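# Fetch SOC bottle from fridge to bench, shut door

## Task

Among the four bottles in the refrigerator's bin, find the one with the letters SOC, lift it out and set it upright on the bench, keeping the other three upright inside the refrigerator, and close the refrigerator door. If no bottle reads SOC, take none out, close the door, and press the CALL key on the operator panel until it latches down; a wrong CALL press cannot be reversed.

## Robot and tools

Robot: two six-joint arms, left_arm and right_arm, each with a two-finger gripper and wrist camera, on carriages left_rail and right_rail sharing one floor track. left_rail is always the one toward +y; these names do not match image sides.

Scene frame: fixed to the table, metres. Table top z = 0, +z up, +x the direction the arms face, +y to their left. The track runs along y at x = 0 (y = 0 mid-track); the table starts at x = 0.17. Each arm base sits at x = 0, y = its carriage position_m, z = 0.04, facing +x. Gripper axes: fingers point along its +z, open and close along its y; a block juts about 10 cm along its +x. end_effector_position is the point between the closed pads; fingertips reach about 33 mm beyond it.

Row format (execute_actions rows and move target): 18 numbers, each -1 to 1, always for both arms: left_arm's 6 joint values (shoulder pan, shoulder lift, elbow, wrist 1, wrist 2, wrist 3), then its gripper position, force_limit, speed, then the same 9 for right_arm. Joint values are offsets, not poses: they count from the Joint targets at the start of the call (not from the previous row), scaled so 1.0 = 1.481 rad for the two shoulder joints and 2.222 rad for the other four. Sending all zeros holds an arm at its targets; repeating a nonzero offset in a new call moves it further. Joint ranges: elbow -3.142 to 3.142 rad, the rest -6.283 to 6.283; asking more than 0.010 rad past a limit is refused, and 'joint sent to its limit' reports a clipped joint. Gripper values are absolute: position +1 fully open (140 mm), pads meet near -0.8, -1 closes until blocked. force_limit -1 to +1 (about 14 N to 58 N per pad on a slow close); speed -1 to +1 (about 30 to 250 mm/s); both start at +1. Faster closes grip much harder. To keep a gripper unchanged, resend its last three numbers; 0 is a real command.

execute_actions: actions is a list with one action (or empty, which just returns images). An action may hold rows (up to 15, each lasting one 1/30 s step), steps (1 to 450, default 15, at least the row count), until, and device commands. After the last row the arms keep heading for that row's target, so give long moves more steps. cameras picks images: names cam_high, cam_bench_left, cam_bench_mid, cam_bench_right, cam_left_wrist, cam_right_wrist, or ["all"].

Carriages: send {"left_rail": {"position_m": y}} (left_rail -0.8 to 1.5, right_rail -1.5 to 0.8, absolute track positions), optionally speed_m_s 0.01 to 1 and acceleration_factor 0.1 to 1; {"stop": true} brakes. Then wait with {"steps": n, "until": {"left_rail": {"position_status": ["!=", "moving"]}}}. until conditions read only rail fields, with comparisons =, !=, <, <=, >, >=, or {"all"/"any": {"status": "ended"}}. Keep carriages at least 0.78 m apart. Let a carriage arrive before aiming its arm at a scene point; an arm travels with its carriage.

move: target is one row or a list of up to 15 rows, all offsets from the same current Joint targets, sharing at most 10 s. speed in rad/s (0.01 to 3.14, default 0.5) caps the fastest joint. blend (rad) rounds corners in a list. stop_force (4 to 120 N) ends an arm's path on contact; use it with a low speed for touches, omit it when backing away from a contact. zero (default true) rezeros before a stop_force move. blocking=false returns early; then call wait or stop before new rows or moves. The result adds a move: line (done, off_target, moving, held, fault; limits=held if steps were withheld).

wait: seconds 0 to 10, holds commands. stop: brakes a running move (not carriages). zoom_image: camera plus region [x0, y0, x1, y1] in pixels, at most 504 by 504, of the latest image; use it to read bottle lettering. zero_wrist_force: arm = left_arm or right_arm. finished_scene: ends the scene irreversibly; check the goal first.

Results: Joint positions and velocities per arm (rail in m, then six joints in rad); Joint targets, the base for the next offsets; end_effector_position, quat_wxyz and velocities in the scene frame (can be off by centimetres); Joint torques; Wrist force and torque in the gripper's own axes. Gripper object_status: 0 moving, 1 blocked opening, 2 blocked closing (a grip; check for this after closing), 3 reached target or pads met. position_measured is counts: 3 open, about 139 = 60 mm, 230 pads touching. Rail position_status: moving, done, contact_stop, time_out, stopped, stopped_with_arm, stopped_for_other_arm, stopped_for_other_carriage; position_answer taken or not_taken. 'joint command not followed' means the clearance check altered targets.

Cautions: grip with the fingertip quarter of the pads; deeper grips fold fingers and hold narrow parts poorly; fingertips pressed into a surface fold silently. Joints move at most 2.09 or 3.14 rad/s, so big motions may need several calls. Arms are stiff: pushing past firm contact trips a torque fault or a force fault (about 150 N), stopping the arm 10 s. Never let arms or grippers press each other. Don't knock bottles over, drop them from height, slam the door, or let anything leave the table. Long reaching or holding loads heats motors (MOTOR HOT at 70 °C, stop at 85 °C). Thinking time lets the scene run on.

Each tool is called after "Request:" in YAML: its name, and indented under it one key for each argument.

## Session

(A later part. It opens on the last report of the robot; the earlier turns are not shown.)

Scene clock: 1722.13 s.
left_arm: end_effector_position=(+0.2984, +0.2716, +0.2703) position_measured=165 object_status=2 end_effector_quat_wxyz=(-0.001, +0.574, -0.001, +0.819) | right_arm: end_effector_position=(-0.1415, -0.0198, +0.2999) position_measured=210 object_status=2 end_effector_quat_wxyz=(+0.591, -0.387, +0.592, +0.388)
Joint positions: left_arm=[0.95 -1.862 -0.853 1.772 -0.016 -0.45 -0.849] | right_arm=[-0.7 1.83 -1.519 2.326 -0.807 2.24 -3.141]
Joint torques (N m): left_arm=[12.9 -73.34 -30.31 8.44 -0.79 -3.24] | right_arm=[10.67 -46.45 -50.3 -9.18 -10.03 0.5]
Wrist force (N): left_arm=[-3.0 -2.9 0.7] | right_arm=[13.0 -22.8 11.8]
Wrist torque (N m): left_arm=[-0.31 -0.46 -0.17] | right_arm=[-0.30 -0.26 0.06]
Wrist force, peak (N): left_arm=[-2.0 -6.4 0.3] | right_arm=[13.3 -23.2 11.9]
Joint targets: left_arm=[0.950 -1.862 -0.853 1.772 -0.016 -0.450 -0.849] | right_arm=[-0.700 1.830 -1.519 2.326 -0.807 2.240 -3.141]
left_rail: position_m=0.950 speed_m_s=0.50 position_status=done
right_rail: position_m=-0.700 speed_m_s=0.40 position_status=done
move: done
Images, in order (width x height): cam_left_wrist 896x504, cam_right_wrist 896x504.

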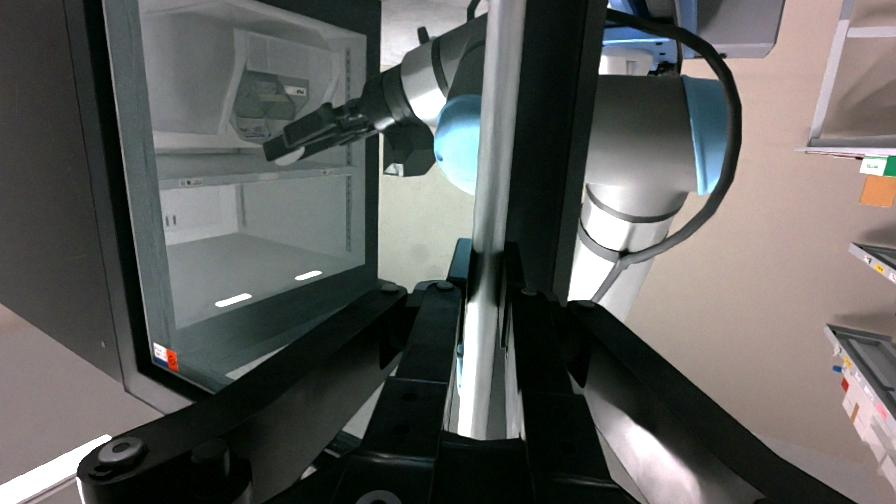

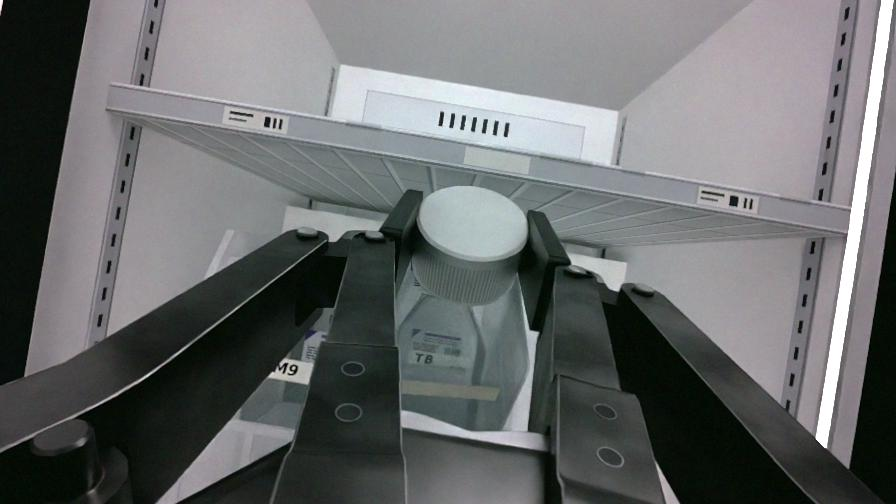

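Request:
move:
  target:
    - [-0.002964,-0.048069,0.011233,-0.050882,0.025738,0.065558,-1,1,0.8,0,0,0,0,0,0,-0.98,0,-1]
    - [0.002566,-0.101647,0.0245,-0.112691,0.0518,0.143834,-1,1,0.8,0,0,0,0,0,0,-0.98,0,-1]
    - [0.008845,-0.15865,0.04288,-0.2045,0.071287,0.249235,-1,1,0.8,0,0,0,0,0,0,-0.98,0,-1]
  speed: 0.12
  blend: [0.005,0.005,0]
  stop_force: 8
  cameras: ["cam_right_wrist","cam_left_wrist"]

Scene clock: 1731.97 s.
left_arm: end_effector_position=(+0.3268, +0.2727, +0.2776) position_measured=165 object_status=2 end_effector_quat_wxyz=(+0.000, +0.676, +0.000, +0.737) | right_arm: end_effector_position=(-0.1415, -0.0198, +0.2999) position_measured=210 object_status=2 end_effector_quat_wxyz=(+0.591, -0.387, +0.592, +0.388)
Joint positions: left_arm=[0.95 -1.849 -1.088 1.867 -0.47 -0.292 -0.295] | right_arm=[-0.7 1.83 -1.519 2.326 -0.807 2.24 -3.141]
Joint torques (N m): left_arm=[13.61 -102.54 -23.3 -0.66 1.32 2.18] | right_arm=[10.65 -46.79 -49.65 -9.42 -10.19 0.61]
Wrist force (N): left_arm=[-2.5 -2.4 1.1] | right_arm=[13.1 -22.8 11.8]
Wrist torque (N m): left_arm=[-0.27 -0.59 -0.40] | right_arm=[-0.27 -0.29 0.06]
Wrist force, peak (N): left_arm=[-2.9 -3.3 1.5] | right_arm=[13.4 -22.9 11.8]
Joint targets: left_arm=[0.950 -1.849 -1.088 1.867 -0.470 -0.292 -0.295] | right_arm=[-0.700 1.830 -1.519 2.326 -0.807 2.240 -3.141]
left_rail: position_m=0.950 speed_m_s=0.50 position_status=done
right_rail: position_m=-0.700 speed_m_s=0.40 position_status=done
move: done
Images, in order (width x height): cam_left_wrist 896x504, cam_right_wrist 896x504.

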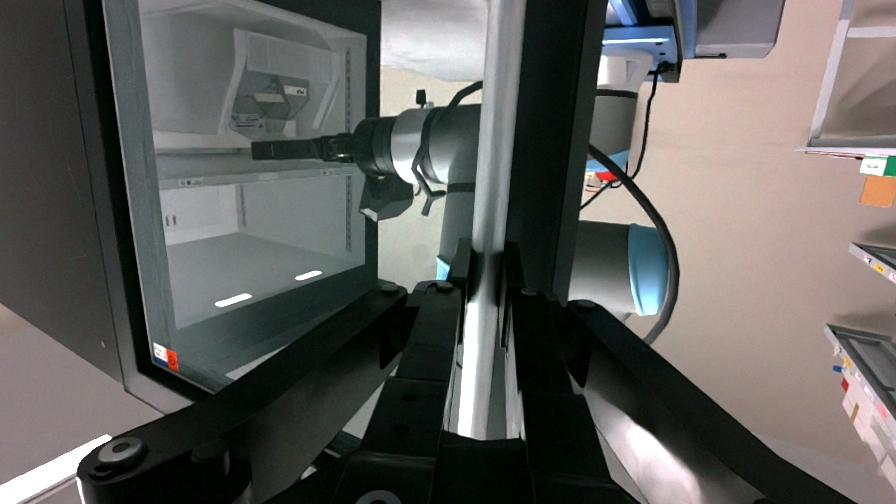

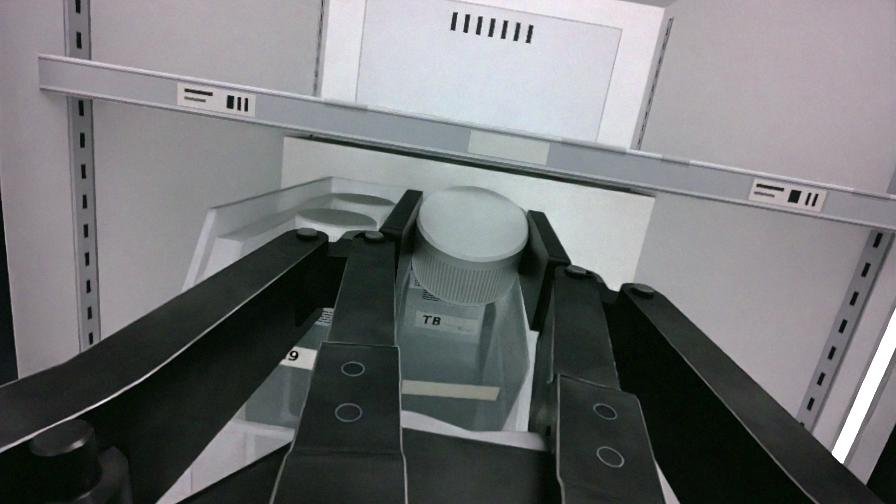

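Request:
move:
  target:
    - [0.004524,-0.028508,0.011998,-0.059046,0.007246,0.063141,-1,1,0.8,0,0,0,0,0,0,-0.98,0,-1]
    - [0.009791,-0.056624,0.025797,-0.126539,0.012286,0.132808,-1,1,0.8,0,0,0,0,0,0,-0.98,0,-1]
    - [0.016138,-0.082309,0.041175,-0.201935,0.014896,0.207336,-1,1,0.8,0,0,0,0,0,0,-0.98,0,-1]
    - [0.02316,-0.105314,0.056845,-0.281143,0.014626,0.283798,-1,1,0.8,0,0,0,0,0,0,-0.98,0,-1]
    - [0.03736,-0.142519,0.083762,-0.429721,0.004028,0.426436,-1,1,0.8,0,0,0,0,0,0,-0.98,0,-1]
  speed: 0.15
  blend: [0.005,0.005,0.005,0.005,0]
  stop_force: 8
  cameras: ["cam_right_wrist","cam_left_wrist"]

Scene clock: 1744.47 s.
left_arm: end_effector_position=(+0.3602, +0.2724, +0.2670) position_measured=165 object_status=2 end_effector_quat_wxyz=(+0.000, +0.766, +0.000, +0.643) | right_arm: end_effector_position=(-0.1415, -0.0198, +0.2999) position_measured=210 object_status=2 end_effector_quat_wxyz=(+0.591, -0.387, +0.592, +0.388)
Joint positions: left_arm=[0.95 -1.794 -1.3 2.053 -1.425 -0.283 0.652] | right_arm=[-0.7 1.83 -1.519 2.326 -0.807 2.24 -3.141]
Joint torques (N m): left_arm=[10.64 -88.25 -28.13 -5.82 -0.13 2] | right_arm=[9.88 -45.71 -50.36 -9.25 -10.06 0.63]
Wrist force (N): left_arm=[-1.9 -3.0 2.1] | right_arm=[13.0 -22.9 11.4]
Wrist torque (N m): left_arm=[-0.48 -0.66 -0.42] | right_arm=[-0.30 -0.27 0.06]
Wrist force, peak (N): left_arm=[-2.7 -3.1 2.2] | right_arm=[13.6 -23.0 11.3]
Joint targets: left_arm=[0.950 -1.794 -1.300 2.053 -1.425 -0.283 0.652] | right_arm=[-0.700 1.830 -1.519 2.326 -0.807 2.240 -3.141]
left_rail: position_m=0.950 speed_m_s=0.50 position_status=done
right_rail: position_m=-0.700 speed_m_s=0.40 position_status=done
move: done
Images, in order (width x height): cam_left_wrist 896x504, cam_right_wrist 896x504.

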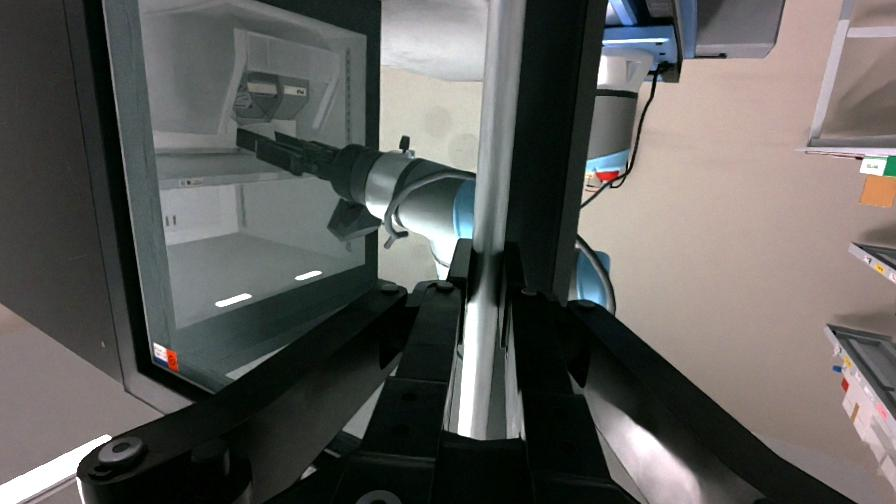

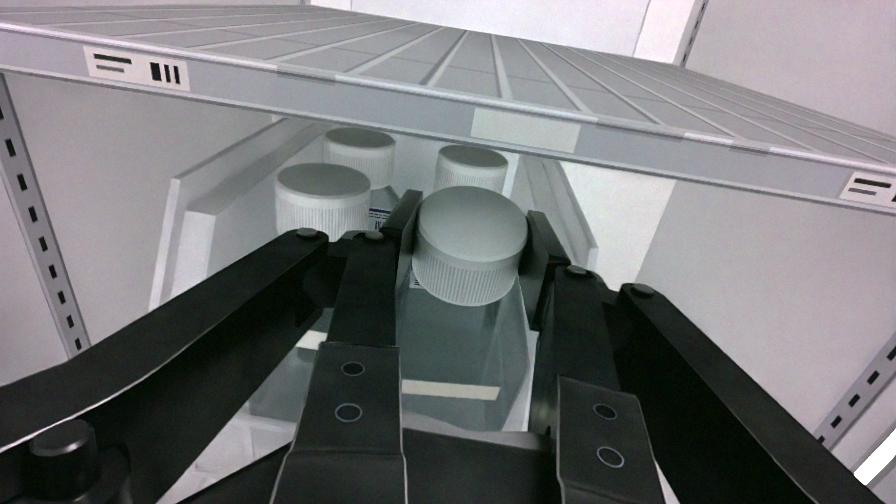

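Request:
move:
  target:
    - [0.02054,-0.022586,0.01725,-0.127007,-0.018591,0.122174,-1,1,0.8,0,0,0,0,0,0,-0.98,0,-1]
    - [0.044139,-0.038373,0.025594,-0.220747,-0.044649,0.216994,-1,1,0.8,0,0,0,0,0,0,-0.98,0,-1]
    - [0.070763,-0.05366,0.024487,-0.281287,-0.07581,0.28955,-1,1,0.8,0,0,0,0,0,0,-0.98,0,-1]
  speed: 0.12
  blend: [0.005,0.005,0]
  stop_force: 7
  cameras: ["cam_right_wrist","cam_left_wrist"]

Scene clock: 1757.60 s.
left_arm: end_effector_position=(+0.4038, +0.2749, +0.2682) position_measured=165 object_status=2 end_effector_quat_wxyz=(+0.000, +0.843, +0.000, +0.537) | right_arm: end_effector_position=(-0.1415, -0.0198, +0.2999) position_measured=210 object_status=2 end_effector_quat_wxyz=(+0.591, -0.387, +0.592, +0.388)
Joint positions: left_arm=[0.95 -1.689 -1.379 2.108 -2.05 -0.451 1.296] | right_arm=[-0.7 1.83 -1.519 2.326 -0.807 2.24 -3.141]
Joint torques (N m): left_arm=[13.41 -85.95 -44.94 -8.53 1.24 2.08] | right_arm=[10.97 -45.85 -50.61 -9.12 -9.98 0.77]
Wrist force (N): left_arm=[-1.4 -3.3 2.6] | right_arm=[13.0 -22.7 11.2]
Wrist torque (N m): left_arm=[-0.65 -0.63 -0.41] | right_arm=[-0.23 -0.31 0.06]
Wrist force, peak (N): left_arm=[-1.6 -3.5 2.6] | right_arm=[13.1 -23.1 11.6]
Joint targets: left_arm=[0.950 -1.689 -1.379 2.108 -2.050 -0.451 1.296] | right_arm=[-0.700 1.830 -1.519 2.326 -0.807 2.240 -3.141]
left_rail: position_m=0.950 speed_m_s=0.50 position_status=done
right_rail: position_m=-0.700 speed_m_s=0.40 position_status=done
move: done
Images, in order (width x height): cam_left_wrist 896x504, cam_right_wrist 896x504.

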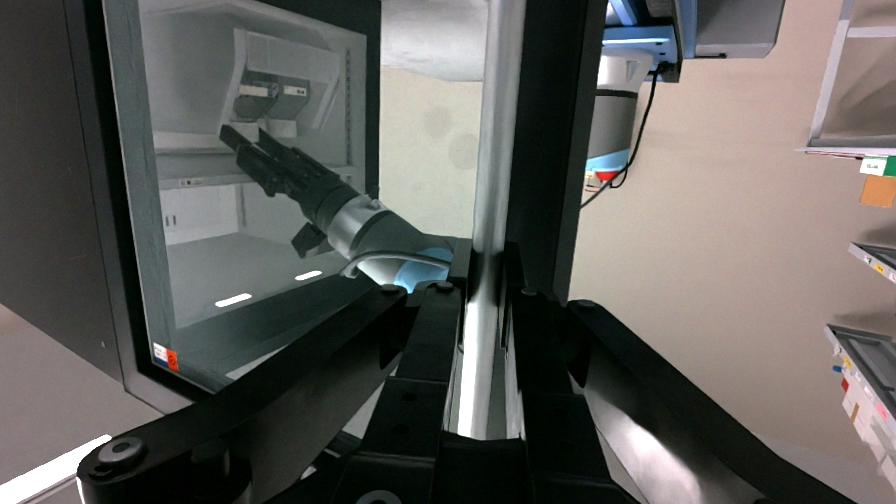

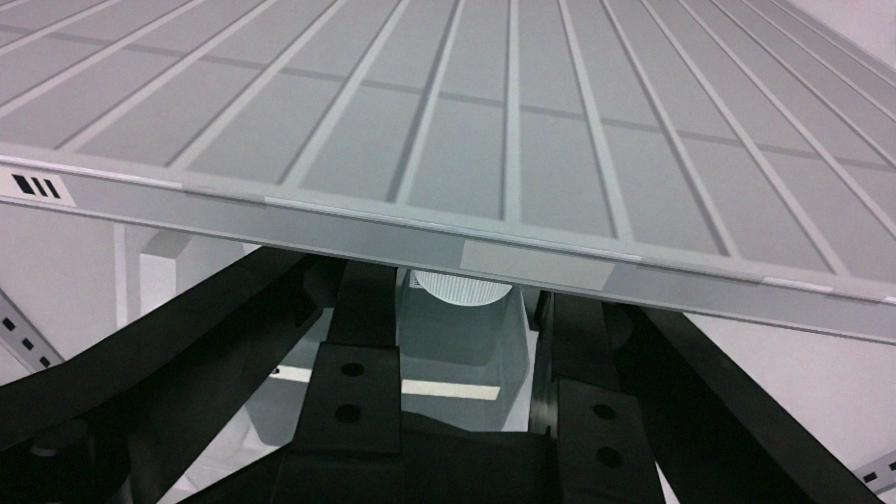

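Request:
move:
  target: [0,0.014837,0.006473,-0.016362,0,0,-1,1,0.8,0,0,0,0,0,0,-0.98,0,-1]
  speed: 0.012
  stop_force: 5
  cameras: ["cam_right_wrist","cam_left_wrist"]

Scene clock: 1762.03 s.
left_arm: end_effector_position=(+0.4039, +0.2752, +0.2607) position_measured=165 object_status=2 end_effector_quat_wxyz=(+0.000, +0.843, +0.000, +0.537) | right_arm: end_effector_position=(-0.1415, -0.0198, +0.2999) position_measured=210 object_status=2 end_effector_quat_wxyz=(+0.591, -0.387, +0.592, +0.388)
Joint positions: left_arm=[0.95 -1.689 -1.37 2.114 -2.065 -0.451 1.296] | right_arm=[-0.7 1.83 -1.519 2.326 -0.807 2.24 -3.141]
Joint torques (N m): left_arm=[12.2 -80.09 -42.14 -0.4 1.46 1.7] | right_arm=[10.16 -47.72 -50.51 -9.28 -10.2 0.48]
Wrist force (N): left_arm=[2.4 -3.5 -0.3] | right_arm=[12.8 -23.1 11.7]
Wrist torque (N m): left_arm=[-0.63 -0.56 -0.47] | right_arm=[-0.33 -0.28 0.06]
Wrist force, peak (N): left_arm=[7.6 -5.7 -3.9] | right_arm=[14.5 -23.4 11.7]
Joint targets: left_arm=[0.950 -1.689 -1.370 2.114 -2.065 -0.451 1.296] | right_arm=[-0.700 1.830 -1.519 2.326 -0.807 2.240 -3.141]
left_rail: position_m=0.950 speed_m_s=0.50 position_status=done
right_rail: position_m=-0.700 speed_m_s=0.40 position_status=done
move: contact (left_arm); left_arm: the wrist 1 is farthest, 0.021 rad from its target
Images, in order (width x height): cam_left_wrist 896x504, cam_right_wrist 896x504.

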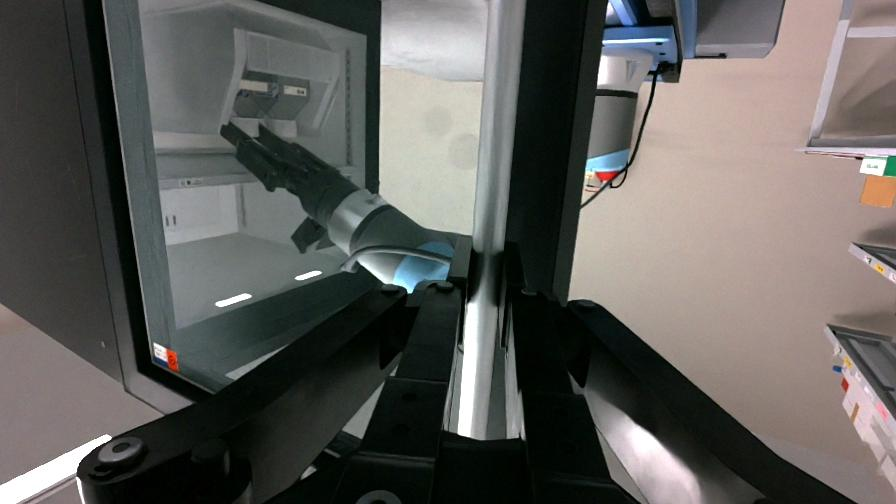

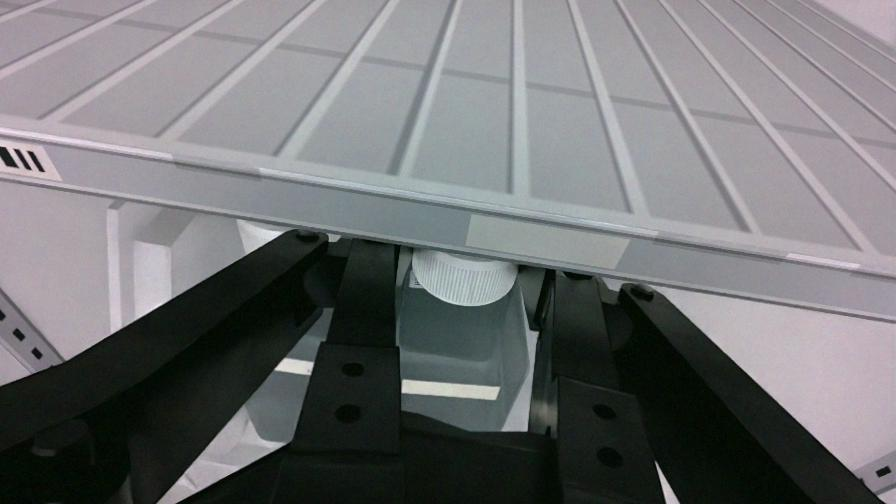

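Request:
move:
  target: [0,0.0032,0.0014,-0.0035,0,0,-1,1,0.8,0,0,0,0,0,0,-0.98,0,-1]
  speed: 0.01
  stop_force: 5
  cameras: ["cam_right_wrist"]

Scene clock: 1765.23 s.
left_arm: end_effector_position=(+0.4039, +0.2752, +0.2604) position_measured=165 object_status=2 end_effector_quat_wxyz=(+0.000, +0.843, +0.000, +0.537) | right_arm: end_effector_position=(-0.1415, -0.0198, +0.2999) position_measured=210 object_status=2 end_effector_quat_wxyz=(+0.591, -0.387, +0.592, +0.388)
Joint positions: left_arm=[0.95 -1.689 -1.369 2.114 -2.066 -0.451 1.296] | right_arm=[-0.7 1.83 -1.519 2.326 -0.807 2.24 -3.141]
Joint torques (N m): left_arm=[13.45 -73.69 -37.1 -0.42 1.72 0.72] | right_arm=[9.59 -47.3 -50.44 -9.32 -10.2 0.51]
Wrist force (N): left_arm=[10.8 -6.4 -6.0] | right_arm=[14.2 -23.5 12.2]
Wrist torque (N m): left_arm=[-0.48 -0.44 -0.33] | right_arm=[-0.28 -0.26 0.07]
Wrist force, peak (N): left_arm=[11.6 -7.4 -6.5] | right_arm=[14.4 -23.7 12.2]
Joint targets: left_arm=[0.950 -1.689 -1.370 2.114 -2.066 -0.451 1.296] | right_arm=[-0.700 1.830 -1.519 2.326 -0.807 2.240 -3.141]
left_rail: position_m=0.950 speed_m_s=0.50 position_status=done
right_rail: position_m=-0.700 speed_m_s=0.40 position_status=done
move: contact (left_arm)
Images, in order (width x height): cam_right_wrist 896x504.

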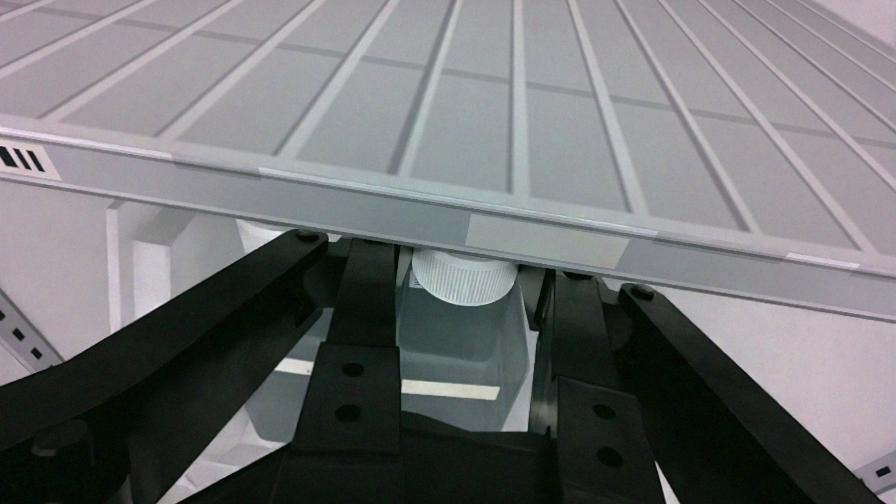

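Request:
execute_actions:
  actions:
    - {"rows":[[0,-0.0005,-0.0002,0.0005,0,0,-0.07,1,-1,0,0,0,0,0,0,-0.98,0,-1]],"steps":45}
  cameras: ["cam_right_wrist","cam_left_wrist"]

Scene clock: 1769.23 s.
left_arm: end_effector_position=(+0.4039, +0.2751, +0.2611) position_measured=137 object_status=3 end_effector_quat_wxyz=(+0.000, +0.843, +0.000, +0.537) | right_arm: end_effector_position=(-0.1415, -0.0198, +0.2999) position_measured=210 object_status=2 end_effector_quat_wxyz=(+0.591, -0.387, +0.592, +0.388)
Joint positions: left_arm=[0.95 -1.689 -1.37 2.113 -2.065 -0.451 1.296] | right_arm=[-0.7 1.83 -1.519 2.326 -0.807 2.24 -3.141]
Joint torques (N m): left_arm=[9.5 -80.43 -43.93 -0.67 1.62 0.23] | right_arm=[9.72 -45.43 -50.23 -8.94 -10.09 0.43]
Wrist force (N): left_arm=[2.4 -2.7 1.3] | right_arm=[12.7 -22.9 11.4]
Wrist torque (N m): left_arm=[-0.51 -0.67 -0.41] | right_arm=[-0.30 -0.33 0.06]
Wrist force, peak (N): left_arm=[10.4 -6.2 -5.7] | right_arm=[14.2 -23.6 12.0]
Joint targets: left_arm=[0.950 -1.689 -1.370 2.113 -2.065 -0.451 1.296] | right_arm=[-0.700 1.830 -1.519 2.326 -0.807 2.240 -3.141]
left_rail: position_m=0.950 speed_m_s=0.50 position_status=done
right_rail: position_m=-0.700 speed_m_s=0.40 position_status=done
Images, in order (width x height): cam_left_wrist 896x504, cam_right_wrist 896x504.

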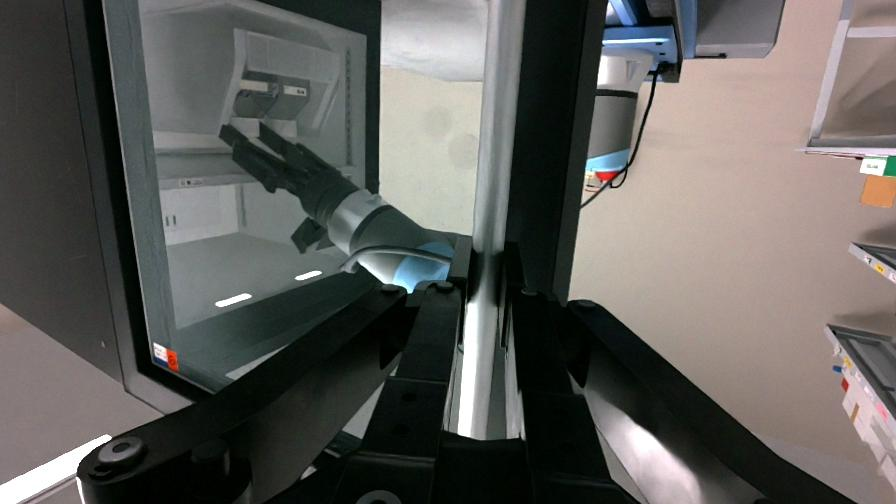

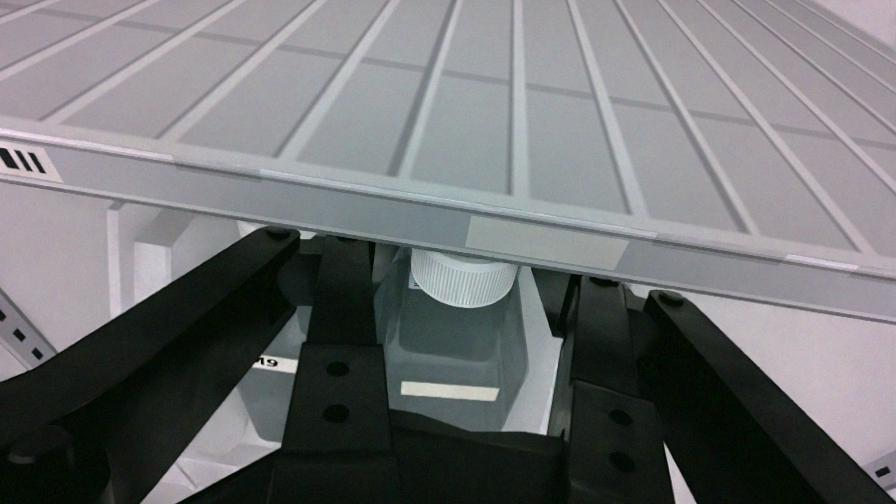

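Request:
move:
  target:
    - [-0.04607,-0.027144,-0.010617,0.087399,-0.009541,-0.065608,-0.07,1,-1,0,0,0,0,0,0,-0.98,0,-1]
    - [-0.061263,-0.004889,-0.008798,0.133627,0.020774,-0.126467,-0.07,1,-1,0,0,0,0,0,0,-0.98,0,-1]
    - [-0.078386,0.052059,-0.024325,0.292673,0.071751,-0.300554,-0.07,1,-1,0,0,0,0,0,0,-0.98,0,-1]
    - [-0.082782,0.094902,-0.046184,0.419928,0.087628,-0.429973,-0.07,1,-1,0,0,0,0,0,0,-0.98,0,-1]
    - [-0.084585,0.153835,-0.076197,0.568623,0.093182,-0.583177,-0.07,1,-1,0,0,0,0,0,0,-0.98,0,-1]
  speed: [0.06,0.15,0.2,0.2,0.2]
  blend: [0.004,0.005,0.01,0.01,0]
  stop_force: 10
  cameras: ["cam_right_wrist","cam_left_wrist"]

Scene clock: 1787.53 s.
left_arm: end_effector_position=(+0.3523, +0.2754, +0.2476) position_measured=137 object_status=3 end_effector_quat_wxyz=(+0.000, +0.707, +0.000, +0.707) | right_arm: end_effector_position=(-0.1415, -0.0198, +0.2999) position_measured=210 object_status=2 end_effector_quat_wxyz=(+0.591, -0.387, +0.592, +0.388)
Joint positions: left_arm=[0.95 -1.814 -1.142 1.944 -0.801 -0.244 0] | right_arm=[-0.7 1.83 -1.519 2.326 -0.807 2.24 -3.141]
Joint torques (N m): left_arm=[-8.06 -54.85 -37.75 3.81 2.8 -3.03] | right_arm=[10.81 -46.44 -50.36 -8.65 -10.18 0.48]
Wrist force (N): left_arm=[1.4 -2.7 2.2] | right_arm=[12.7 -22.6 11.5]
Wrist torque (N m): left_arm=[-0.34 -0.37 -0.20] | right_arm=[-0.25 -0.29 0.06]
Wrist force, peak (N): left_arm=[2.2 -3.6 1.5] | right_arm=[12.8 -23.0 11.8]
Joint targets: left_arm=[0.950 -1.814 -1.142 1.944 -0.801 -0.244 0.000] | right_arm=[-0.700 1.830 -1.519 2.326 -0.807 2.240 -3.141]
left_rail: position_m=0.950 speed_m_s=0.50 position_status=done
right_rail: position_m=-0.700 speed_m_s=0.40 position_status=done
move: done
Images, in order (width x height): cam_left_wrist 896x504, cam_right_wrist 896x504.

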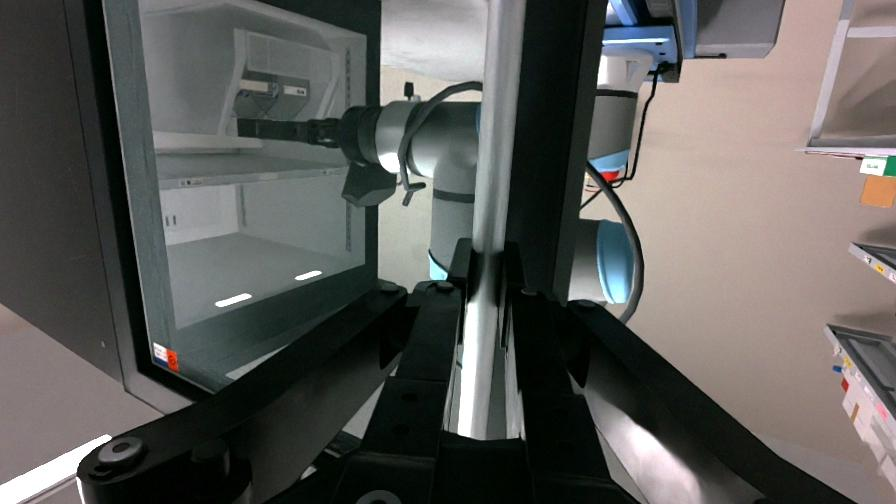

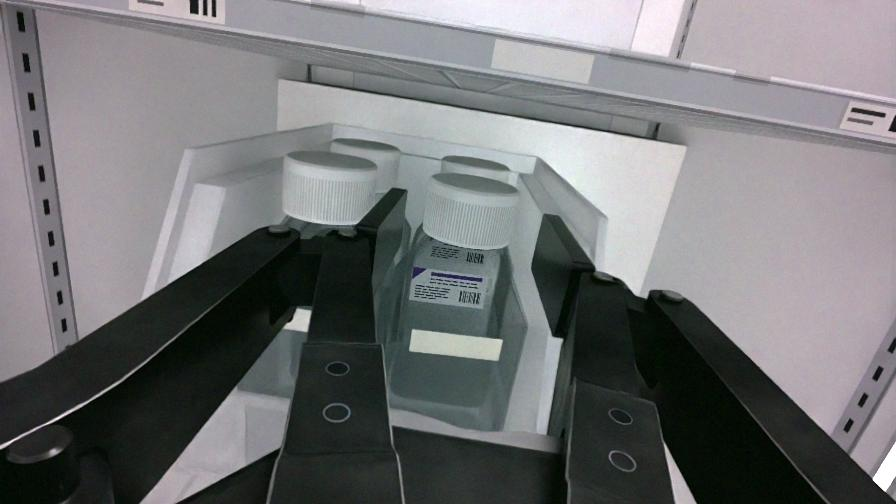

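Request:
zoom_image:
  camera: "cam_right_wrist"
  region: [390, 150, 540, 400]

Scaled by 2.016 from the camera's 896x504 image, which has a finer 1280x720 frame.

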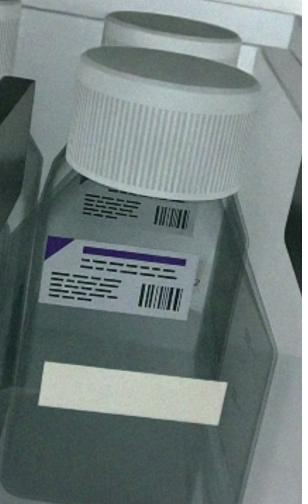

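Request:
move:
  target: [-0.208872,-0.016867,0.004163,0.007079,-0.139217,0,-0.07,1,-1,0,0,0,0,0,0,-0.98,0,-1]
  speed: 0.3
  cameras: ["cam_right_wrist"]

Request:
zoom_image:
  camera: "cam_right_wrist"
  region: [360, 120, 620, 380]

Scene clock: 1804.60 s.
left_arm: end_effector_position=(+0.1506, +0.3102, +0.2601) position_measured=137 object_status=3 end_effector_quat_wxyz=(+0.000, +0.707, +0.000, +0.707) | right_arm: end_effector_position=(-0.1415, -0.0198, +0.2999) position_measured=210 object_status=2 end_effector_quat_wxyz=(+0.591, -0.387, +0.592, +0.388)
Joint positions: left_arm=[0.95 -2.123 -1.167 1.953 -0.786 -0.553 0] | right_arm=[-0.7 1.83 -1.519 2.326 -0.807 2.24 -3.141]
Joint torques (N m): left_arm=[-4.99 -91.62 -21.87 5.3 -3.47 -2.98] | right_arm=[9.73 -45.65 -49.67 -8.52 -10.17 0.53]
Wrist force (N): left_arm=[1.7 -2.9 2.2] | right_arm=[12.5 -22.5 11.4]
Wrist torque (N m): left_arm=[-0.38 -0.43 -0.19] | right_arm=[-0.23 -0.27 0.07]
Wrist force, peak (N): left_arm=[1.1 -2.8 3.7] | right_arm=[12.8 -23.1 11.5]
Joint targets: left_arm=[0.950 -2.124 -1.167 1.953 -0.785 -0.553 0.000] | right_arm=[-0.700 1.830 -1.519 2.326 -0.807 2.240 -3.141]
left_rail: position_m=0.950 speed_m_s=0.50 position_status=done
right_rail: position_m=-0.700 speed_m_s=0.40 position_status=done
move: done
Images, in order (width x height): cam_right_wrist 896x504.

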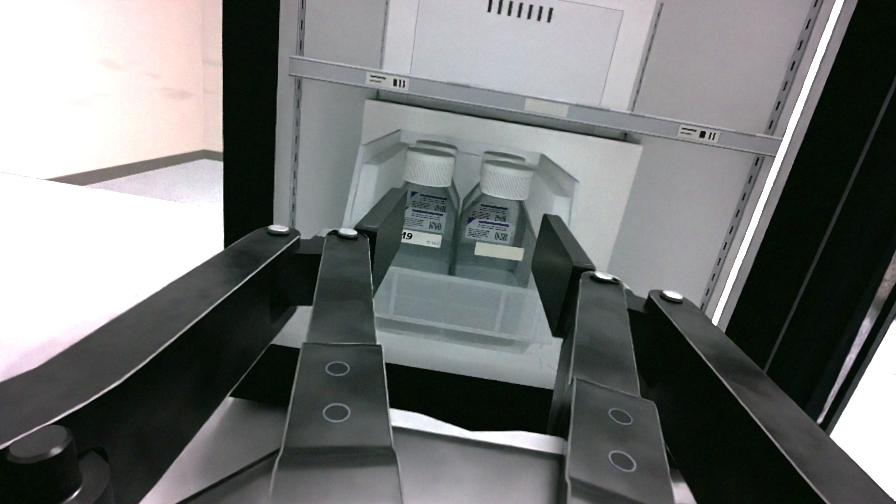

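Scaled by 1.938 from the camera's 896x504 image, which has a finer 1280x720 frame.

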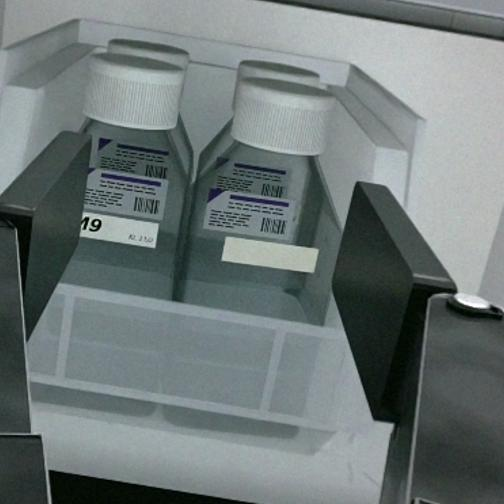

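Request:
move:
  target: [-0.297016,-0.134936,0.086283,0.003655,-0.197962,0,-0.07,1,-1,0,0,0,0,0,0,-0.98,0,-1]
  speed: 0.4

Request:
execute_actions:
  actions:
    - {"left_rail":{"position_m":1.4,"speed_m_s":0.6,"acceleration_factor":0.5},"steps":180,"until":{"left_rail":{"position_status":["!=","moving"]}}}
  cameras: ["cam_high","cam_left_wrist","cam_bench_mid"]

Scene clock: 1809.67 s.
left_arm: end_effector_position=(-0.0090, +0.5140, +0.3000) position_measured=137 object_status=3 end_effector_quat_wxyz=(+0.000, +0.707, +0.000, +0.707) | right_arm: end_effector_position=(-0.1415, -0.0198, +0.2999) position_measured=210 object_status=2 end_effector_quat_wxyz=(+0.591, -0.387, +0.592, +0.388)
Joint positions: left_arm=[0.95 -2.563 -1.367 2.145 -0.777 -0.993 0] | right_arm=[-0.7 1.83 -1.519 2.326 -0.807 2.24 -3.141]
Joint torques (N m): left_arm=[-11.43 -73.48 -21.24 6.23 -2.9 -3.19] | right_arm=[10.48 -45.69 -49.62 -8.43 -9.97 0.54]
Wrist force (N): left_arm=[1.2 -3.0 1.3] | right_arm=[12.6 -23.0 11.3]
Wrist torque (N m): left_arm=[-0.42 -0.33 -0.20] | right_arm=[-0.34 -0.29 0.06]
Wrist force, peak (N): left_arm=[1.6 -4.7 0.6] | right_arm=[13.0 -23.0 11.6]
Joint targets: left_arm=[0.950 -2.564 -1.367 2.145 -0.777 -0.993 0.000] | right_arm=[-0.700 1.830 -1.519 2.326 -0.807 2.240 -3.141]
left_rail: position_m=0.950 speed_m_s=0.50 position_status=done
right_rail: position_m=-0.700 speed_m_s=0.40 position_status=done
move: done

Scene clock: 1811.67 s.
left_arm: end_effector_position=(-0.0091, +0.9641, +0.3000) position_measured=137 object_status=3 end_effector_quat_wxyz=(+0.000, +0.707, +0.000, +0.707) | right_arm: end_effector_position=(-0.1415, -0.0198, +0.2999) position_measured=210 object_status=2 end_effector_quat_wxyz=(+0.591, -0.387, +0.592, +0.388)
Joint positions: left_arm=[1.4 -2.564 -1.367 2.145 -0.777 -0.993 0] | right_arm=[-0.7 1.83 -1.519 2.326 -0.807 2.24 -3.141]
Joint torques (N m): left_arm=[4.24 -60.42 -31.67 4.39 -1.33 -3.19] | right_arm=[10.6 -44.45 -49.65 -8.61 -10.06 0.5]
Wrist force (N): left_arm=[1.4 -3.2 1.5] | right_arm=[12.7 -22.9 11.6]
Wrist torque (N m): left_arm=[-0.46 -0.37 -0.19] | right_arm=[-0.30 -0.32 0.06]
Wrist force, peak (N): left_arm=[1.5 -4.4 1.8] | right_arm=[12.9 -22.9 11.5]
Joint targets: left_arm=[1.400 -2.564 -1.367 2.145 -0.777 -0.993 0.000] | right_arm=[-0.700 1.830 -1.519 2.326 -0.807 2.240 -3.141]
Tool commands: left_gripper/position=-0.07 left_gripper/force_limit=+1.0 left_gripper/speed=-1.0 right_gripper/position=-0.98 right_gripper/force_limit=+0.0 right_gripper/speed=-1.0
left_rail: position_m=1.400 speed_m_s=0.60 position_status=done
right_rail: position_m=-0.700 speed_m_s=0.40 position_status=done
Images, in order (width x height): cam_high 896x504, cam_bench_mid 896x504, cam_left_wrist 896x504.

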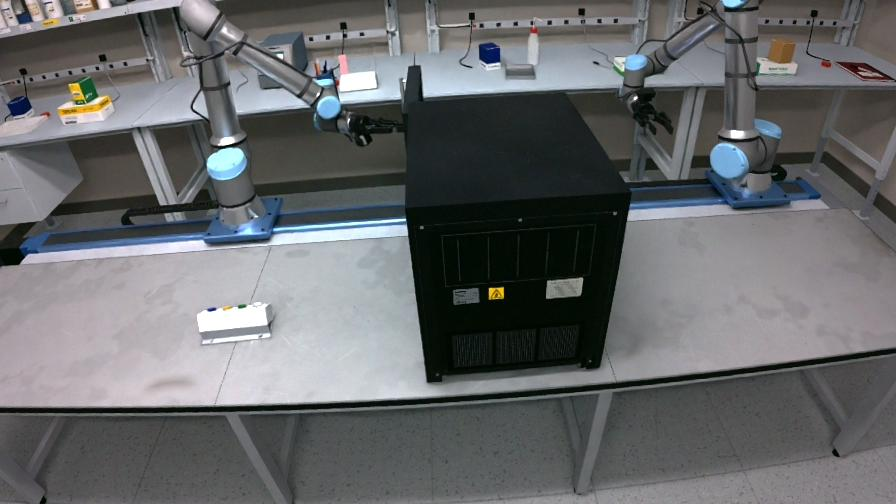

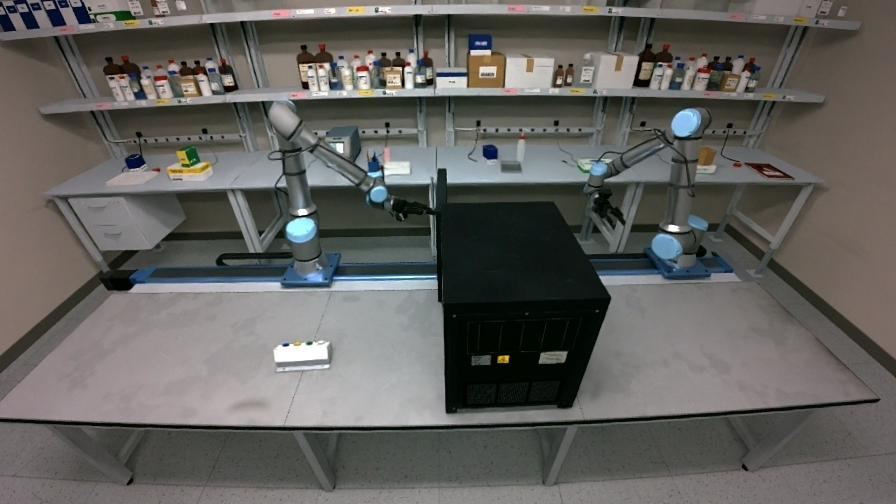

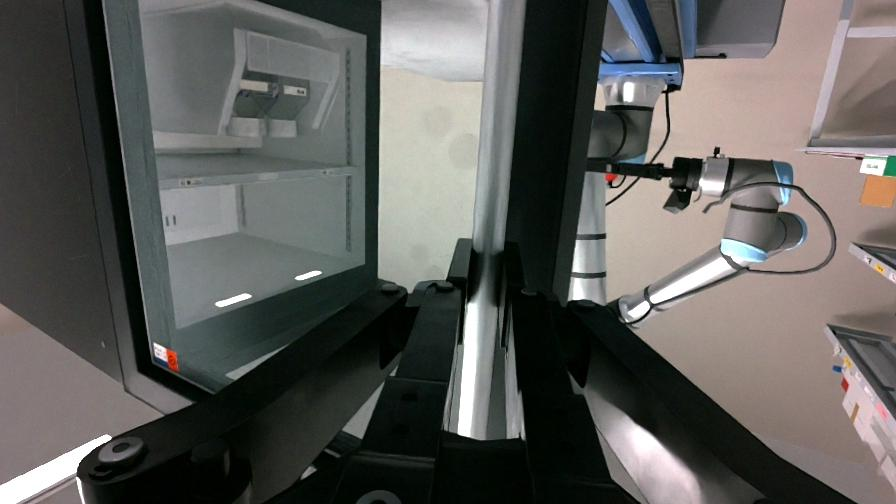

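Request:
move:
  target:
    - [0,0,0,0,0,0,-0.07,1,-1,-0.003032,0.061141,-0.046629,0.005882,0.014518,0,-0.98,0,-1]
    - [0,0,0,0,0,0,-0.07,1,-1,-0.013167,0.115382,-0.092646,0.015747,0.024257,0,-0.98,0,-1]
    - [0,0,0,0,0,0,-0.07,1,-1,-0.026847,0.16578,-0.138974,0.028483,0.031634,0,-0.98,0,-1]
    - [0,0,0,0,0,0,-0.07,1,-1,-0.046827,0.21077,-0.182907,0.04243,0.034815,0,-0.98,0,-1]
    - [0,0,0,0,0,0,-0.07,1,-1,-0.069568,0.252451,-0.225576,0.057318,0.036152,0,-0.98,0,-1]
    - [0,0,0,0,0,0,-0.07,1,-1,-0.094328,0.291114,-0.266701,0.072673,0.036143,0,-0.98,0,-1]
  speed: 0.12
  blend: [0.005,0.005,0.005,0.005,0.005,0]
  stop_force: 45
  cameras: ["cam_left_wrist","cam_high"]

Scene clock: 1825.27 s.
left_arm: end_effector_position=(-0.0091, +0.9641, +0.3000) position_measured=137 object_status=3 end_effector_quat_wxyz=(+0.000, +0.707, +0.000, +0.707) | right_arm: end_effector_position=(-0.0599, +0.2899, +0.2995) position_measured=210 object_status=2 end_effector_quat_wxyz=(+0.630, -0.320, +0.631, +0.320)
Joint positions: left_arm=[1.4 -2.564 -1.367 2.145 -0.777 -0.993 0] | right_arm=[-0.7 1.69 -1.088 1.734 -0.645 2.321 -3.141]
Joint torques (N m): left_arm=[7.63 -35.42 -33.49 0.04 2.58 -2.84] | right_arm=[3.01 -54.44 -45.32 2.37 -8.96 0.6]
Wrist force (N): left_arm=[1.5 -2.9 1.7] | right_arm=[-12.4 -24.5 -1.9]
Wrist torque (N m): left_arm=[-0.39 -0.40 -0.19] | right_arm=[0.53 -0.69 -0.04]
Wrist force, peak (N): left_arm=[1.6 -3.2 2.1] | right_arm=[-2.3 -40.5 8.3]
Joint targets: left_arm=[1.400 -2.564 -1.367 2.145 -0.777 -0.993 0.000] | right_arm=[-0.700 1.690 -1.088 1.734 -0.645 2.321 -3.141]
left_rail: position_m=1.400 speed_m_s=0.60 position_status=done
right_rail: position_m=-0.700 speed_m_s=0.40 position_status=done
move: done
Images, in order (width x height): cam_high 896x504, cam_left_wrist 896x504.

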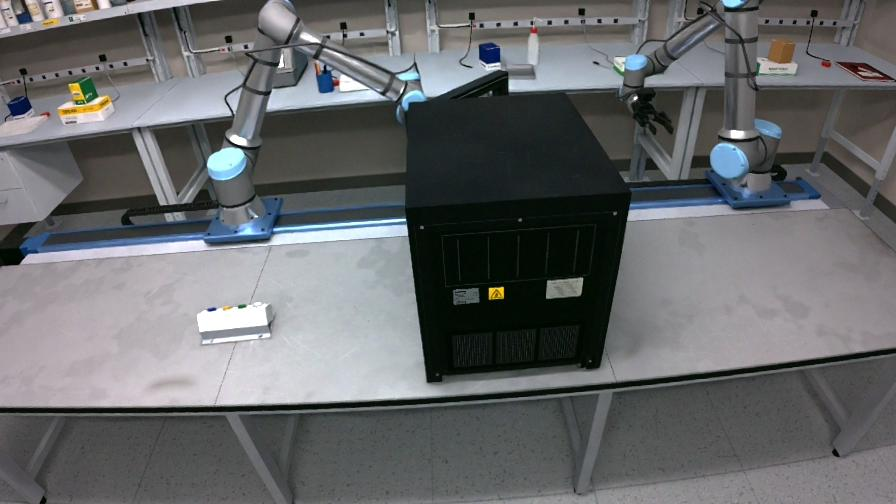

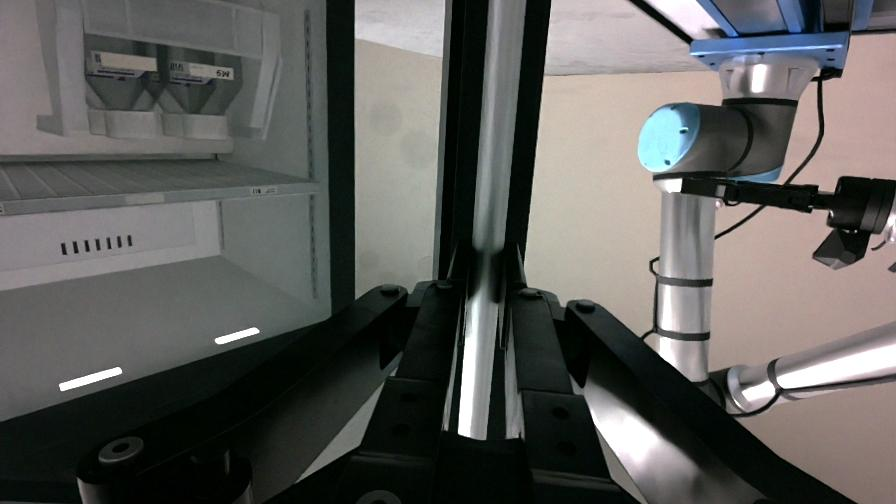

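Request:
move:
  target:
    - [0,0,0,0,0,0,-0.07,1,-1,-0.020918,0.030925,-0.033866,0.013254,0.000198,0,-0.98,0,-1]
    - [0,0,0,0,0,0,-0.07,1,-1,-0.044348,0.059689,-0.066053,0.026269,-0.001283,0,-0.98,0,-1]
    - [0,0,0,0,0,0,-0.07,1,-1,-0.068555,0.086388,-0.096494,0.038915,-0.003276,0,-0.98,0,-1]
    - [0,0,0,0,0,0,-0.07,1,-1,-0.093369,0.110986,-0.124964,0.05099,-0.00568,0,-0.98,0,-1]
    - [0,0,0,0,0,0,-0.07,1,-1,-0.118683,0.133315,-0.151157,0.0623,-0.008411,0,-0.98,0,-1]
    - [0,0,0,0,0,0,-0.07,1,-1,-0.144389,0.153234,-0.174797,0.072664,-0.011404,0,-0.98,0,-1]
    - [0,0,0,0,0,0,-0.07,1,-1,-0.16605,0.167873,-0.192318,0.080428,-0.01406,0,-0.98,0,-1]
  speed: [0.12,0.12,0.12,0.12,0.12,0.1,0.06]
  blend: [0.005,0.005,0.005,0.005,0.005,0.005,0]
  stop_force: 45
  cameras: ["cam_left_wrist","cam_high"]

Scene clock: 1834.33 s.
left_arm: end_effector_position=(-0.0091, +0.9641, +0.3000) position_measured=137 object_status=3 end_effector_quat_wxyz=(+0.000, +0.707, +0.000, +0.707) | right_arm: end_effector_position=(+0.1986, +0.4600, +0.2994) position_measured=210 object_status=2 end_effector_quat_wxyz=(+0.661, -0.251, +0.661, +0.251)
Joint positions: left_arm=[1.4 -2.564 -1.367 2.145 -0.777 -0.993 0] | right_arm=[-0.7 1.444 -0.839 1.307 -0.467 2.29 -3.141]
Joint torques (N m): left_arm=[8.73 -38.05 -33.58 -0.08 3.11 -2.84] | right_arm=[-7.48 -78.73 -49.16 1.5 -9.37 0.35]
Wrist force (N): left_arm=[1.2 -3.1 1.8] | right_arm=[-10.3 -16.9 -11.0]
Wrist torque (N m): left_arm=[-0.44 -0.33 -0.20] | right_arm=[0.47 -0.76 0.06]
Wrist force, peak (N): left_arm=[1.3 -3.1 2.3] | right_arm=[-15.3 -36.0 -6.7]
Joint targets: left_arm=[1.400 -2.564 -1.367 2.145 -0.777 -0.993 0.000] | right_arm=[-0.700 1.444 -0.839 1.307 -0.467 2.290 -3.141]
left_rail: position_m=1.400 speed_m_s=0.60 position_status=done
right_rail: position_m=-0.700 speed_m_s=0.40 position_status=done
move: done
Images, in order (width x height): cam_high 896x504, cam_left_wrist 896x504.

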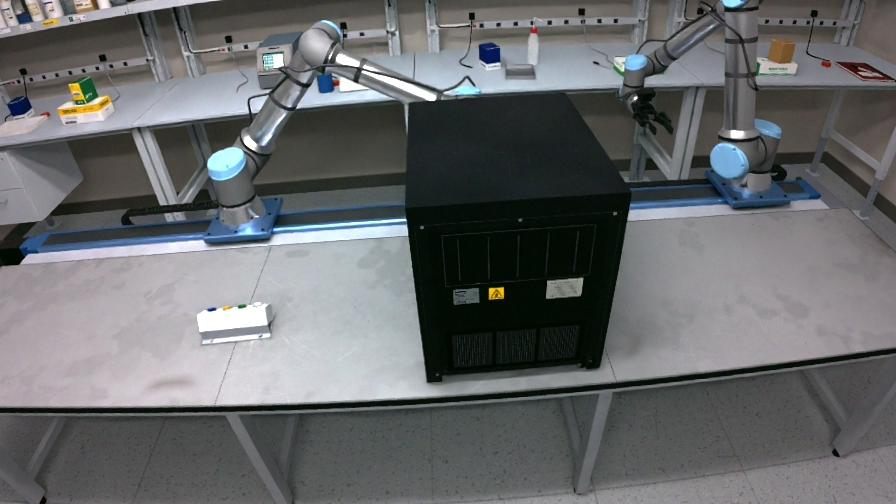

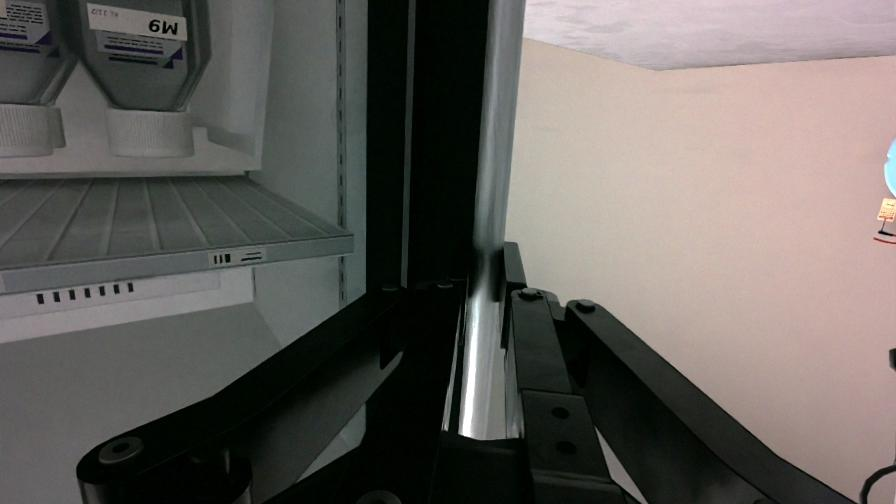

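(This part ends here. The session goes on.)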